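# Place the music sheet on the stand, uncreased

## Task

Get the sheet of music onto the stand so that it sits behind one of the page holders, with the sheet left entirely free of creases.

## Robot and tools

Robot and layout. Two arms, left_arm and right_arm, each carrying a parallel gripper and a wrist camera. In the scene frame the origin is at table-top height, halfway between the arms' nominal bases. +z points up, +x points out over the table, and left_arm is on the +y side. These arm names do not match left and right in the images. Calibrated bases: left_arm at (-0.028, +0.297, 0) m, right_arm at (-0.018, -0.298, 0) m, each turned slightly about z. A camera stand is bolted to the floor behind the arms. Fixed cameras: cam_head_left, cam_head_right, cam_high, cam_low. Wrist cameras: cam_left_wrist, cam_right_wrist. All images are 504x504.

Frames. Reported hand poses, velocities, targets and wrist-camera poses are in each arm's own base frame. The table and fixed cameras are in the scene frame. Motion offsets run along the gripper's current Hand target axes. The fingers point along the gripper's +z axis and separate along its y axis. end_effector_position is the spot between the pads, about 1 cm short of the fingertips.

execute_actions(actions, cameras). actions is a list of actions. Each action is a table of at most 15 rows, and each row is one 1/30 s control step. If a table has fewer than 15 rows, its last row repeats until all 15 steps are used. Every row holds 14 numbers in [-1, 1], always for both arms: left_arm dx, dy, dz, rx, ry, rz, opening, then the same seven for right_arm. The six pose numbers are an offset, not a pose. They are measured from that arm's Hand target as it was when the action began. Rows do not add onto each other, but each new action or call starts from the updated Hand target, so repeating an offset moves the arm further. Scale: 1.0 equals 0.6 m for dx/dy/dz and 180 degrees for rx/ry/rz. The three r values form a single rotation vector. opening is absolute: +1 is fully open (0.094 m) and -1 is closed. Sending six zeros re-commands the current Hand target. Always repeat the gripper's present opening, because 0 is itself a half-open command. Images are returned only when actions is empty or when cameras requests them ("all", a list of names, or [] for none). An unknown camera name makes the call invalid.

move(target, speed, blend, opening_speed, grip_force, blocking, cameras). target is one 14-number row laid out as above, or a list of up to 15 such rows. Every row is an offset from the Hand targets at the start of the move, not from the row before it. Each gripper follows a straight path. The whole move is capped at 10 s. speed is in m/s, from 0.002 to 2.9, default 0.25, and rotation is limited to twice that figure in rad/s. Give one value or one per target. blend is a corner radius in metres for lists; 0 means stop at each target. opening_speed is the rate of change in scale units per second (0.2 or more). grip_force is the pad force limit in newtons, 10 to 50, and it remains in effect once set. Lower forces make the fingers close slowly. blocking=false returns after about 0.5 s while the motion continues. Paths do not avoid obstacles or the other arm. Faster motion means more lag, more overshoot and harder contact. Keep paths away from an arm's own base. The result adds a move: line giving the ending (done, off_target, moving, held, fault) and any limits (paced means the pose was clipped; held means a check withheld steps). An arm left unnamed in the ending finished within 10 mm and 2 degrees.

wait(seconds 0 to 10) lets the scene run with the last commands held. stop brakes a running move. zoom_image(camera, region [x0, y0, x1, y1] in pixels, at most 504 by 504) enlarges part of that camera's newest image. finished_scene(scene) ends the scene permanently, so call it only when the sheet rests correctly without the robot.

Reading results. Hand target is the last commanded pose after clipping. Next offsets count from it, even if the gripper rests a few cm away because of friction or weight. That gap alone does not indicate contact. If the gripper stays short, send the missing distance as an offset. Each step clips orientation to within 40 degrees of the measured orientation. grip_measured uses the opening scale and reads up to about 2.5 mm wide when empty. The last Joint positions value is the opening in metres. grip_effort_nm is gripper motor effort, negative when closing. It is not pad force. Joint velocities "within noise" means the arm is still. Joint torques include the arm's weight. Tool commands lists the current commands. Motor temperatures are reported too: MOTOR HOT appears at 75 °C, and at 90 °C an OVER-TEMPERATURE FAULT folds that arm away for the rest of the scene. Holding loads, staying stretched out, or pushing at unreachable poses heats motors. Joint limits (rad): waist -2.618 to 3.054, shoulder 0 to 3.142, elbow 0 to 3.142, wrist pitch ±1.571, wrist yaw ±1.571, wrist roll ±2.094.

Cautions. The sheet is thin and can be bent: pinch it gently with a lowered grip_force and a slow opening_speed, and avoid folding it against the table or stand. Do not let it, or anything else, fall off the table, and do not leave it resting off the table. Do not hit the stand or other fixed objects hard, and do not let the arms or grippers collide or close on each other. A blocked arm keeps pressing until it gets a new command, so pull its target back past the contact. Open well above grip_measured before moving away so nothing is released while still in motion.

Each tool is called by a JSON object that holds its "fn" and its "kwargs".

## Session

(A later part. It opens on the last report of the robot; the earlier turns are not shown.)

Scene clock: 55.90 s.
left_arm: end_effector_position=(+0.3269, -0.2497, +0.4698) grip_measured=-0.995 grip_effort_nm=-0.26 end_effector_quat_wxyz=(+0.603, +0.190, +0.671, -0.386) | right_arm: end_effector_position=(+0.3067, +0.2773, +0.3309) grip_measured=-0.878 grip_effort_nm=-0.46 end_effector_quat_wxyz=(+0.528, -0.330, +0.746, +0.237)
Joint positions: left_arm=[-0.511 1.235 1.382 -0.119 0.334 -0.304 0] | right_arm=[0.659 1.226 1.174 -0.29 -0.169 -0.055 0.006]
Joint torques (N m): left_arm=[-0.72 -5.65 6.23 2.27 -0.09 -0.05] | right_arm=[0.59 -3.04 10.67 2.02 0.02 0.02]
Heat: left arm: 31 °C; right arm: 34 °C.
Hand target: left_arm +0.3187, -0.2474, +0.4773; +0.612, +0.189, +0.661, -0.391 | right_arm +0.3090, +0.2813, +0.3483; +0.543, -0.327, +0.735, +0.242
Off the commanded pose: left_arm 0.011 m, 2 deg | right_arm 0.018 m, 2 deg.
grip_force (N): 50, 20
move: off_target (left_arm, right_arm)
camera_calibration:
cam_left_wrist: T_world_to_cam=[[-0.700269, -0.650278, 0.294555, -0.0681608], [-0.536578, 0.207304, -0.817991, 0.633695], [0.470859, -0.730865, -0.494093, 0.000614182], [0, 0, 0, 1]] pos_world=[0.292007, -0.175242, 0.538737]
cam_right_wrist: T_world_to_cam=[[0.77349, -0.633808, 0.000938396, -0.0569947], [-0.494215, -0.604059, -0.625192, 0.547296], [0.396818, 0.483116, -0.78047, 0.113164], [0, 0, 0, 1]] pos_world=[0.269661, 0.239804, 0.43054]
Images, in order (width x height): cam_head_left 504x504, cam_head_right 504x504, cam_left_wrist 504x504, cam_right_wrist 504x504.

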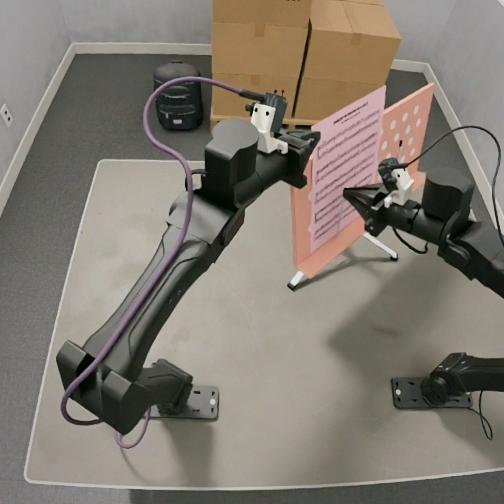

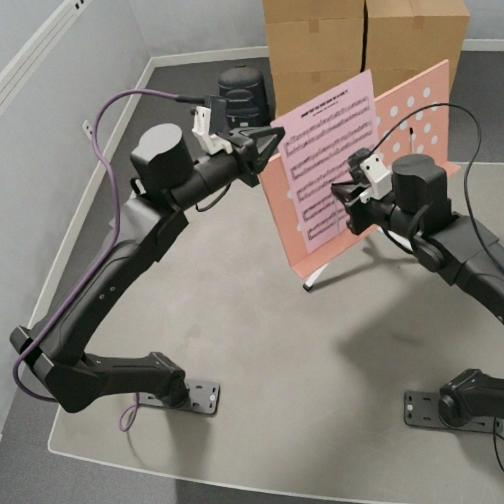

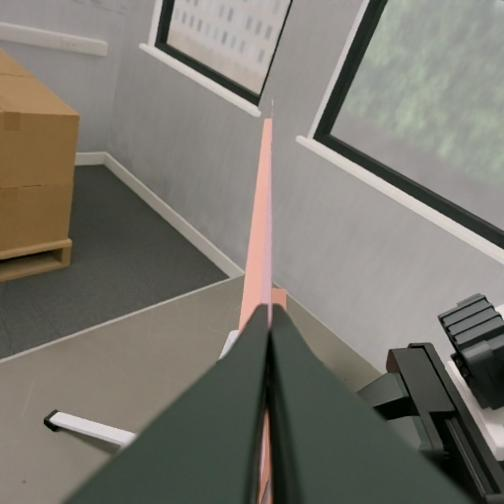

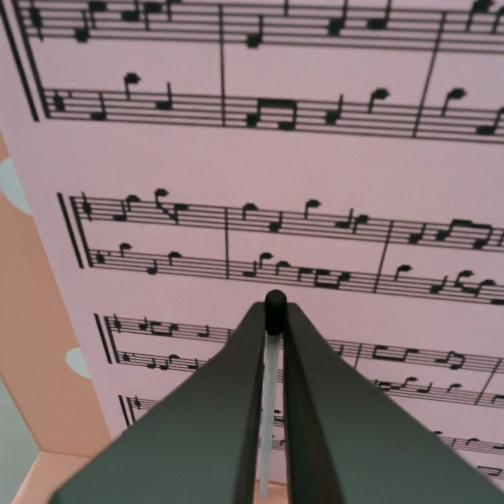

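{"fn": "move", "kwargs": {"target": [0, 0, 0, 0, 0, 0, -1, -0.0005, -0.0017, 0.019, 0, 0, 0, -0.95], "speed": 0.04, "cameras": ["cam_right_wrist", "cam_head_left"]}}

{"fn": "zoom_image", "kwargs": {"camera": "cam_right_wrist", "region": [170, 220, 370, 420]}}

{"fn": "zoom_image", "kwargs": {"camera": "cam_head_left", "region": [310, 150, 380, 260]}}

Scene clock: 56.83 s.
left_arm: end_effector_position=(+0.3269, -0.2497, +0.4698) grip_measured=-0.995 grip_effort_nm=-0.26 end_effector_quat_wxyz=(+0.603, +0.190, +0.671, -0.386) | right_arm: end_effector_position=(+0.3142, +0.2846, +0.3288) grip_measured=-0.878 grip_effort_nm=-0.46 end_effector_quat_wxyz=(+0.528, -0.331, +0.745, +0.238)
Joint positions: left_arm=[-0.511 1.235 1.382 -0.119 0.334 -0.304 0] | right_arm=[0.663 1.263 1.188 -0.265 -0.168 -0.054 0.006]
Joint torques (N m): left_arm=[-0.76 -5.68 6.2 2.28 -0.08 -0.05] | right_arm=[0.59 -3.21 10.66 2.03 0.03 0.03]
Heat: left arm: 31 °C; right arm: 34 °C.
Hand target: left_arm +0.3187, -0.2474, +0.4773; +0.612, +0.189, +0.661, -0.391 | right_arm +0.3171, +0.2887, +0.3453; +0.543, -0.327, +0.735, +0.242
Off the commanded pose: left_arm 0.011 m, 2 deg | right_arm 0.017 m, 2 deg.
grip_force (N): 50, 20
move: off_target (left_arm, right_arm)
camera_calibration:
cam_right_wrist: T_world_to_cam=[[0.774584, -0.63247, 0.0011565, -0.0590226], [-0.492386, -0.60417, -0.626526, 0.554006], [0.396958, 0.484728, -0.779399, 0.104144], [0, 0, 0, 1]] pos_world=[0.277162, 0.246902, 0.428337]
Images, in order (width x height): cam_head_left 504x504, cam_right_wrist 504x504.

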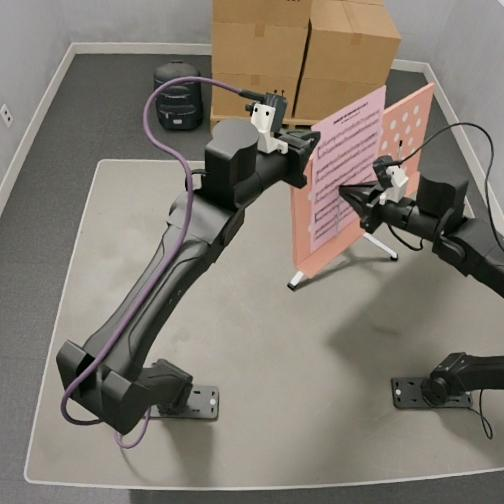

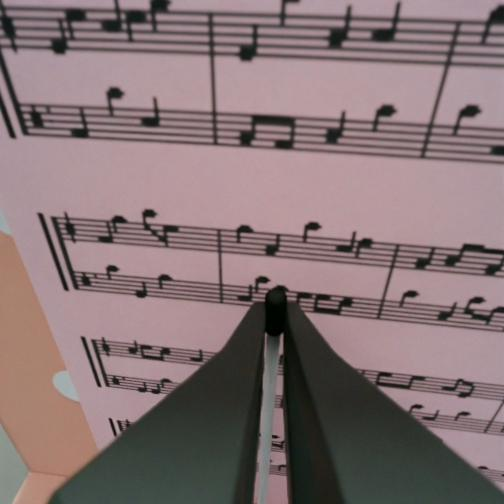

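Scaled by 2.520.

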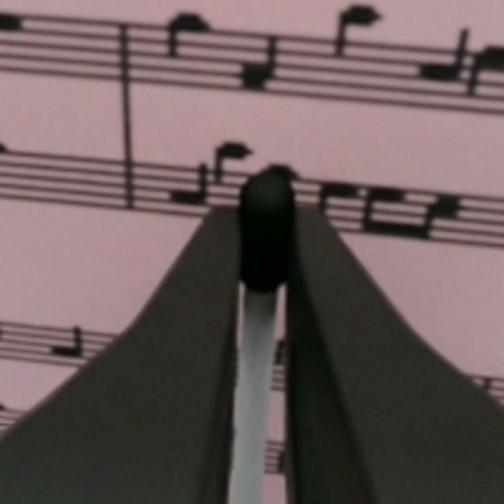

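Scaled by 4.582.

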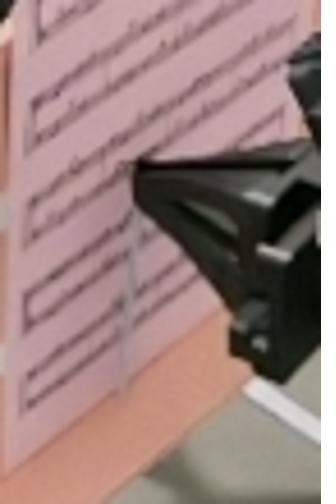

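{"fn": "move", "kwargs": {"target": [0, 0, 0, 0, 0, 0, -1, 0.0005, -0.0005, 0.0065, 0, 0, 0, -0.95], "speed": 0.03, "cameras": ["cam_right_wrist"]}}

{"fn": "zoom_image", "kwargs": {"camera": "cam_right_wrist", "region": [170, 220, 370, 420]}}

Scene clock: 58.37 s.
left_arm: end_effector_position=(+0.3269, -0.2497, +0.4698) grip_measured=-0.995 grip_effort_nm=-0.26 end_effector_quat_wxyz=(+0.603, +0.190, +0.671, -0.386) | right_arm: end_effector_position=(+0.3171, +0.2867, +0.3276) grip_measured=-0.878 grip_effort_nm=-0.46 end_effector_quat_wxyz=(+0.529, -0.330, +0.745, +0.237)
Joint positions: left_arm=[-0.511 1.235 1.382 -0.119 0.334 -0.304 0] | right_arm=[0.663 1.275 1.191 -0.254 -0.167 -0.053 0.006]
Joint torques (N m): left_arm=[-0.72 -5.67 6.16 2.28 -0.09 -0.06] | right_arm=[0.72 -3.28 10.67 2.02 0.04 0.02]
Heat: left arm: 31 °C; right arm: 35 °C.
Hand target: left_arm +0.3187, -0.2474, +0.4773; +0.612, +0.189, +0.661, -0.391 | right_arm +0.3198, +0.2912, +0.3437; +0.543, -0.327, +0.735, +0.242
Off the commanded pose: left_arm 0.011 m, 2 deg | right_arm 0.017 m, 2 deg.
grip_force (N): 50, 20
move: off_target (left_arm, right_arm)
camera_calibration:
cam_right_wrist: T_world_to_cam=[[0.7737, -0.633551, 0.00104061, -0.0593573], [-0.49283, -0.60288, -0.627419, 0.55596], [0.398129, 0.484921, -0.778681, 0.100367], [0, 0, 0, 1]] pos_world=[0.279959, 0.248901, 0.427036]
Images, in order (width x height): cam_right_wrist 504x504.

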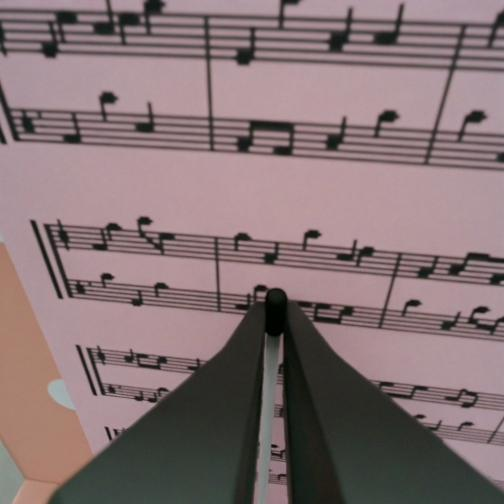

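Scaled by 2.520.

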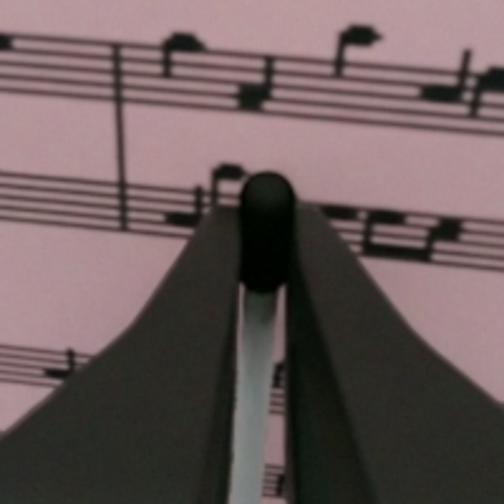

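{"fn": "move", "kwargs": {"target": [0, 0, 0, 0, 0, 0, -1, 0, 0, 0, 0, 0, 0, -0.5], "opening_speed": 0.4, "grip_force": [50, 50], "cameras": ["cam_right_wrist", "cam_left_wrist"]}}

{"fn": "zoom_image", "kwargs": {"camera": "cam_right_wrist", "region": [170, 220, 370, 420]}}

Scene clock: 59.83 s.
left_arm: end_effector_position=(+0.3269, -0.2497, +0.4698) grip_measured=-0.995 grip_effort_nm=-0.26 end_effector_quat_wxyz=(+0.603, +0.190, +0.671, -0.386) | right_arm: end_effector_position=(+0.3173, +0.2865, +0.3277) grip_measured=-0.502 grip_effort_nm=0.11 end_effector_quat_wxyz=(+0.529, -0.330, +0.745, +0.237)
Joint positions: left_arm=[-0.511 1.235 1.382 -0.119 0.334 -0.304 0] | right_arm=[0.663 1.275 1.191 -0.254 -0.165 -0.053 0.023]
Joint torques (N m): left_arm=[-0.72 -5.65 6.17 2.28 -0.08 -0.06] | right_arm=[0.7 -3.29 10.67 2.02 0.03 0.02]
Heat: left arm: 31 °C; right arm: 35 °C.
Hand target: left_arm +0.3187, -0.2474, +0.4773; +0.612, +0.189, +0.661, -0.391 | right_arm +0.3198, +0.2912, +0.3438; +0.543, -0.327, +0.735, +0.242
Off the commanded pose: left_arm 0.011 m, 2 deg | right_arm 0.017 m, 2 deg.
move: off_target (left_arm, right_arm)
camera_calibration:
cam_left_wrist: T_world_to_cam=[[-0.700269, -0.650278, 0.294555, -0.0681608], [-0.536578, 0.207304, -0.817991, 0.633695], [0.470859, -0.730865, -0.494093, 0.000614182], [0, 0, 0, 1]] pos_world=[0.292007, -0.175242, 0.538737]
cam_right_wrist: T_world_to_cam=[[0.773059, -0.634332, 0.00151741, -0.059326], [-0.493101, -0.602442, -0.627626, 0.556067], [0.399038, 0.484444, -0.778513, 0.100247], [0, 0, 0, 1]] pos_world=[0.280057, 0.248802, 0.427136]
Images, in order (width x height): cam_left_wrist 504x504, cam_right_wrist 504x504.

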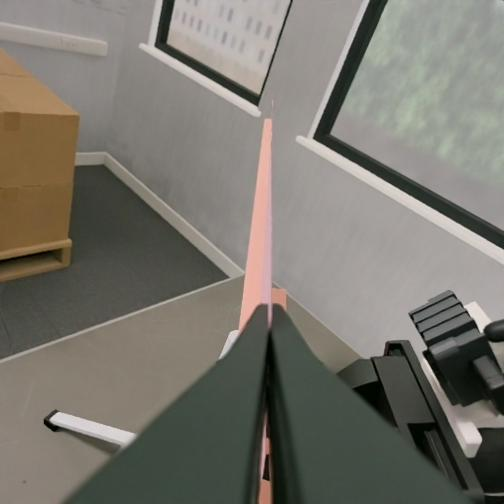

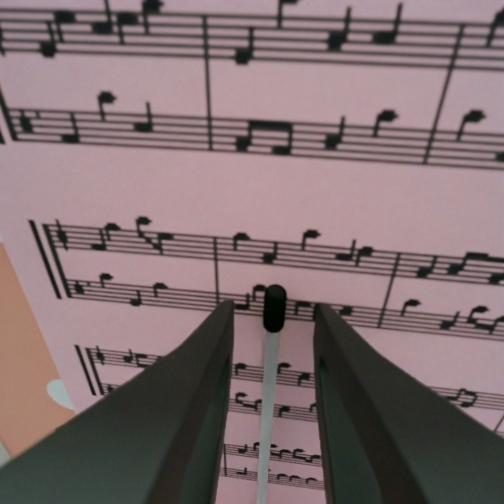

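Scaled by 2.520.

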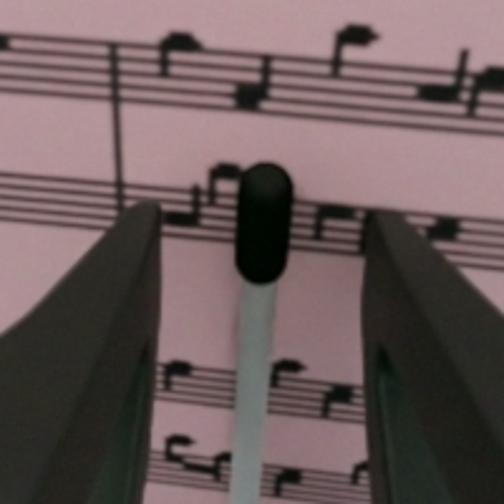

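{"fn": "move", "kwargs": {"target": [0, 0, 0, 0, 0, 0, -0.6, 0, 0, -0.15, 0, 0, 0, -0.5], "speed": 0.1, "opening_speed": 0.3, "cameras": ["cam_right_wrist", "cam_left_wrist", "cam_head_left", "cam_head_right"]}}

{"fn": "zoom_image", "kwargs": {"camera": "cam_left_wrist", "region": [150, 80, 400, 400]}}

{"fn": "zoom_image", "kwargs": {"camera": "cam_head_left", "region": [260, 70, 420, 290]}}

Scene clock: 61.63 s.
left_arm: end_effector_position=(+0.3270, -0.2496, +0.4702) grip_measured=-0.602 grip_effort_nm=0.15 end_effector_quat_wxyz=(+0.604, +0.189, +0.671, -0.386) | right_arm: end_effector_position=(+0.2644, +0.2295, +0.3685) grip_measured=-0.502 grip_effort_nm=0.11 end_effector_quat_wxyz=(+0.540, -0.324, +0.738, +0.241)
Joint positions: left_arm=[-0.511 1.235 1.382 -0.117 0.334 -0.304 0.019] | right_arm=[0.595 1.021 1.191 -0.482 -0.228 -0.067 0.023]
Joint torques (N m): left_arm=[-0.75 -5.65 6.13 2.26 -0.08 -0.05] | right_arm=[-0.47 -2.66 6.71 1.9 -0.14 -0.09]
Heat: left arm: 31 °C; right arm: 35 °C.
Hand target: left_arm +0.3188, -0.2474, +0.4773; +0.612, +0.189, +0.661, -0.390 | right_arm +0.2621, +0.2274, +0.3702; +0.543, -0.327, +0.734, +0.242
Off the commanded pose: left_arm 0.011 m, 2 deg | right_arm 0.003 m, 1 deg.
move: off_target (left_arm)
camera_calibration:
cam_left_wrist: T_world_to_cam=[[-0.70028, -0.650498, 0.294043, -0.0679763], [-0.535396, 0.206131, -0.819061, 0.633961], [0.472186, -0.731001, -0.492624, -0.000199138], [0, 0, 0, 1]] pos_world=[0.291912, -0.175043, 0.539142]
cam_right_wrist: T_world_to_cam=[[0.770522, -0.637411, 0.00167696, -0.0533474], [-0.48321, -0.58583, -0.650623, 0.523291], [0.415697, 0.500509, -0.759399, 0.165582], [0, 0, 0, 1]] pos_world=[0.225133, 0.18968, 0.466297]
Images, in order (width x height): cam_head_left 504x504, cam_head_right 504x504, cam_left_wrist 504x504, cam_right_wrist 504x504.

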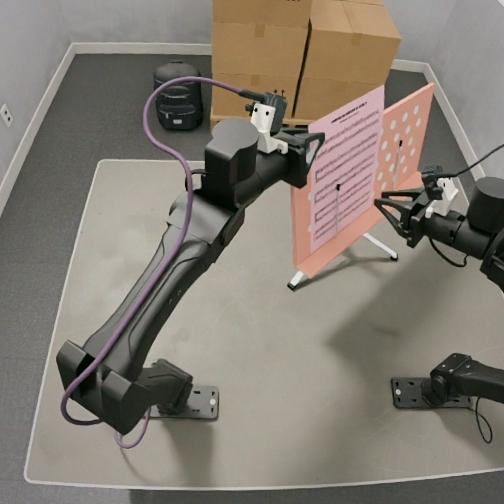

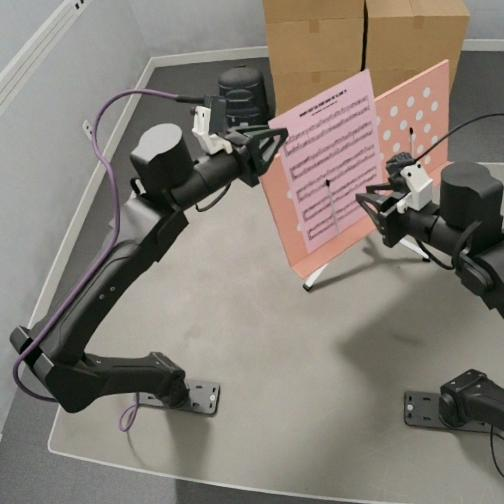

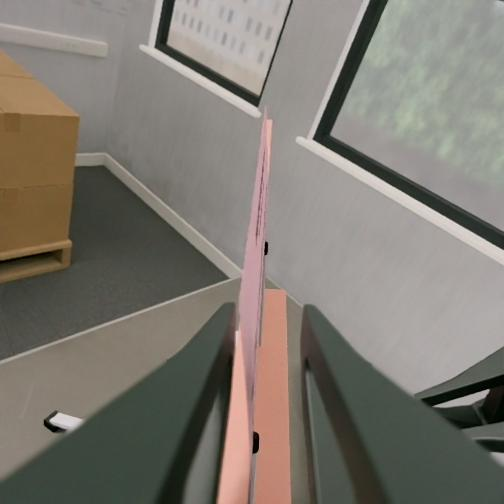

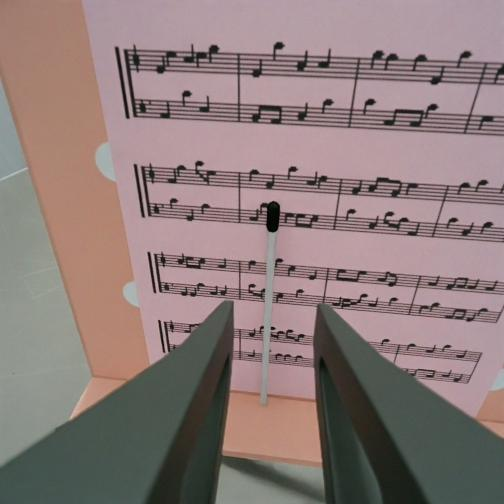

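Scaled by 1.575.

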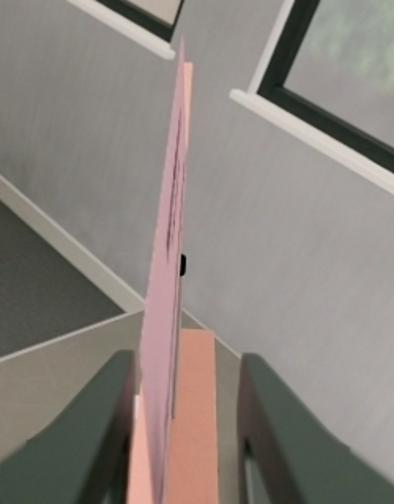

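Scaled by 2.291.

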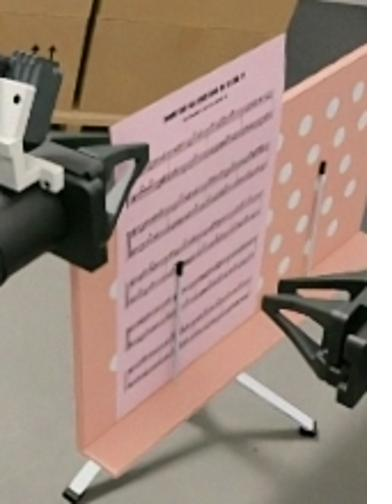

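{"fn": "move", "kwargs": {"target": [0, 0, -0.15, 0, 0, 0, -0.6, 0, 0, -0.08, 0, 0, 0, -0.5], "speed": 0.1, "cameras": ["all"]}}

{"fn": "zoom_image", "kwargs": {"camera": "cam_head_left", "region": [260, 70, 420, 290]}}

{"fn": "zoom_image", "kwargs": {"camera": "cam_head_right", "region": [240, 50, 460, 290]}}

{"fn": "zoom_image", "kwargs": {"camera": "cam_left_wrist", "region": [180, 80, 380, 330]}}

{"fn": "zoom_image", "kwargs": {"camera": "cam_high", "region": [220, 90, 400, 290]}}

Scene clock: 63.50 s.
left_arm: end_effector_position=(+0.2593, -0.1814, +0.4798) grip_measured=-0.602 grip_effort_nm=0.15 end_effector_quat_wxyz=(+0.619, +0.192, +0.654, -0.390) | right_arm: end_effector_position=(+0.2350, +0.1955, +0.3709) grip_measured=-0.502 grip_effort_nm=0.10 end_effector_quat_wxyz=(+0.530, -0.325, +0.746, +0.240)
Joint positions: left_arm=[-0.327 0.93 1.236 -0.225 0.519 -0.317 0.019] | right_arm=[0.511 0.898 1.191 -0.639 -0.308 -0.094 0.023]
Joint torques (N m): left_arm=[0.65 -1.84 5.49 1.89 -0.02 -0.05] | right_arm=[-0.46 -1.42 8.69 1.86 -0.17 -0.1]
Heat: left arm: 31 °C; right arm: 35 °C.
Hand target: left_arm +0.2591, -0.1801, +0.4726; +0.612, +0.189, +0.661, -0.391 | right_arm +0.2314, +0.1933, +0.3842; +0.543, -0.327, +0.735, +0.242
Off the commanded pose: left_arm 0.008 m, 1 deg | right_arm 0.014 m, 2 deg.
move: off_target (right_arm)
camera_calibration:
cam_left_wrist: T_world_to_cam=[[-0.713684, -0.643084, 0.277664, -0.0610688], [-0.500274, 0.190502, -0.844651, 0.591886], [0.490286, -0.741722, -0.457677, 0.0628785], [0, 0, 0, 1]] pos_world=[0.221693, -0.10539, 0.545671]
cam_right_wrist: T_world_to_cam=[[0.770119, -0.637847, -0.00824604, -0.0485121], [-0.498643, -0.593886, -0.631391, 0.488828], [0.397834, 0.490358, -0.775421, 0.208768], [0, 0, 0, 1]] pos_world=[0.198056, 0.156994, 0.470125]

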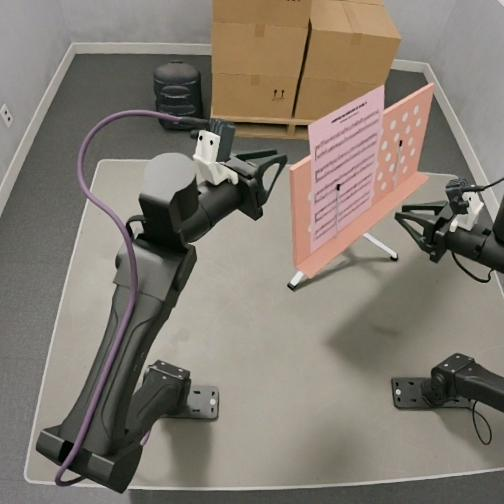

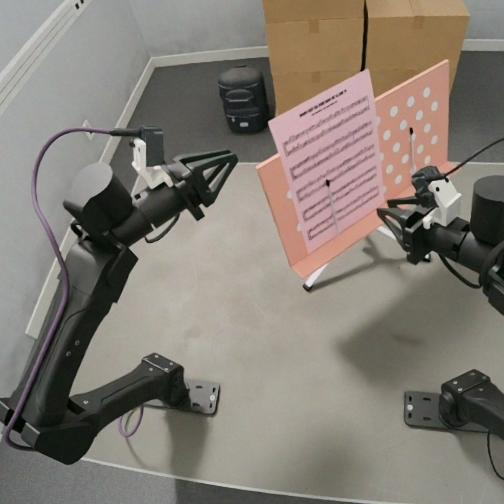

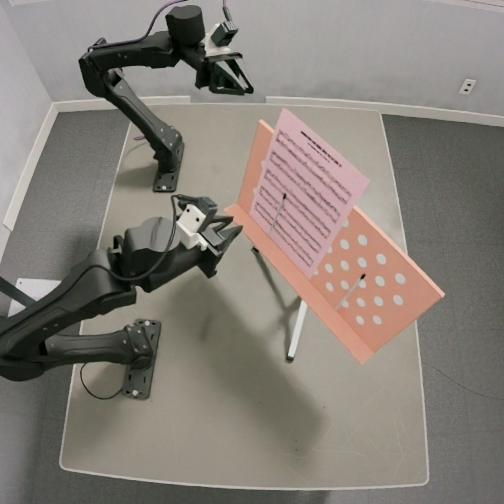

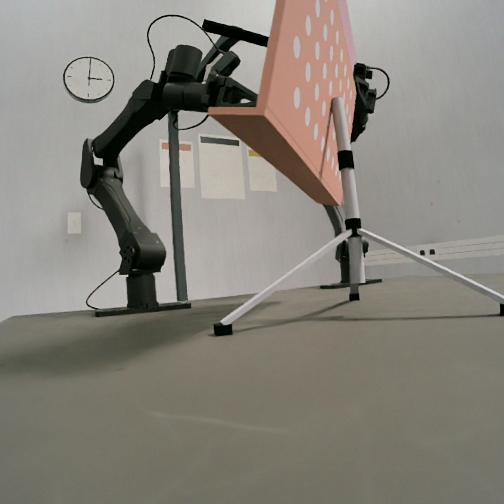

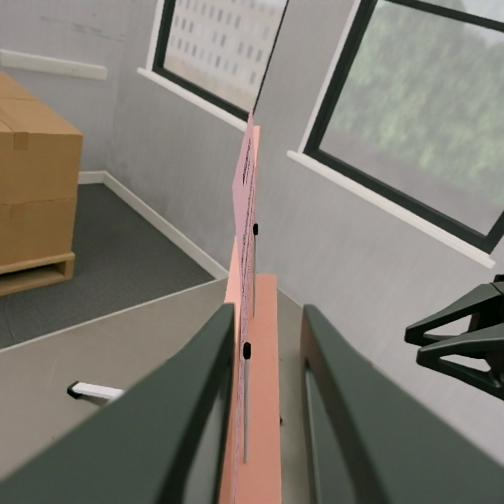

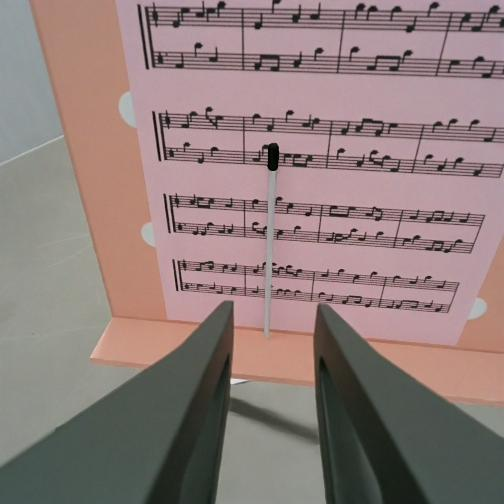

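Scaled by 2.291.

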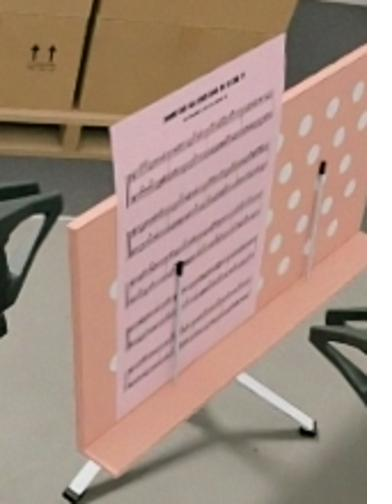

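Scaled by 2.100.

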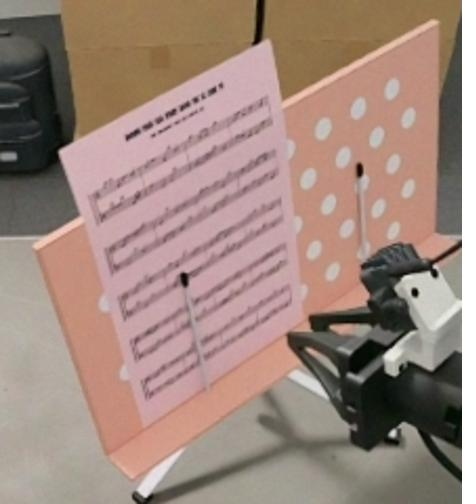

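Scaled by 2.016.

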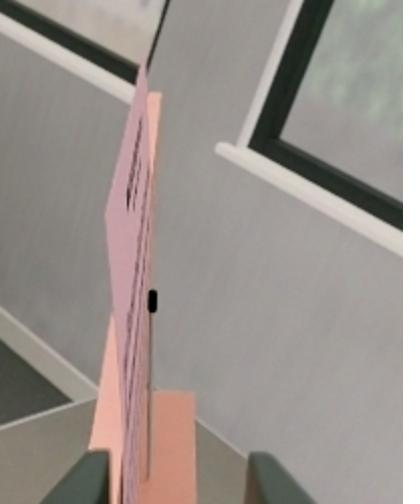

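Scaled by 2.520.

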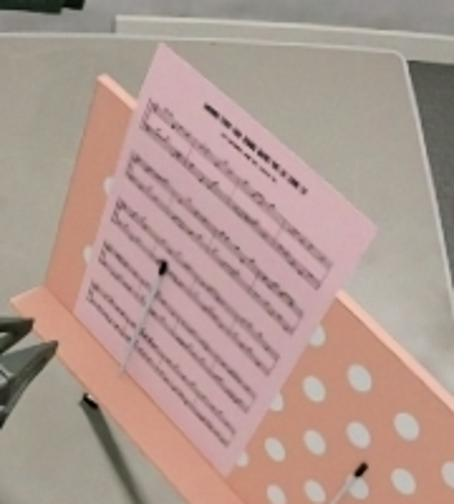

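{"fn": "finished_scene", "kwargs": {"scene": 1}}

The scene is finished: the task was done.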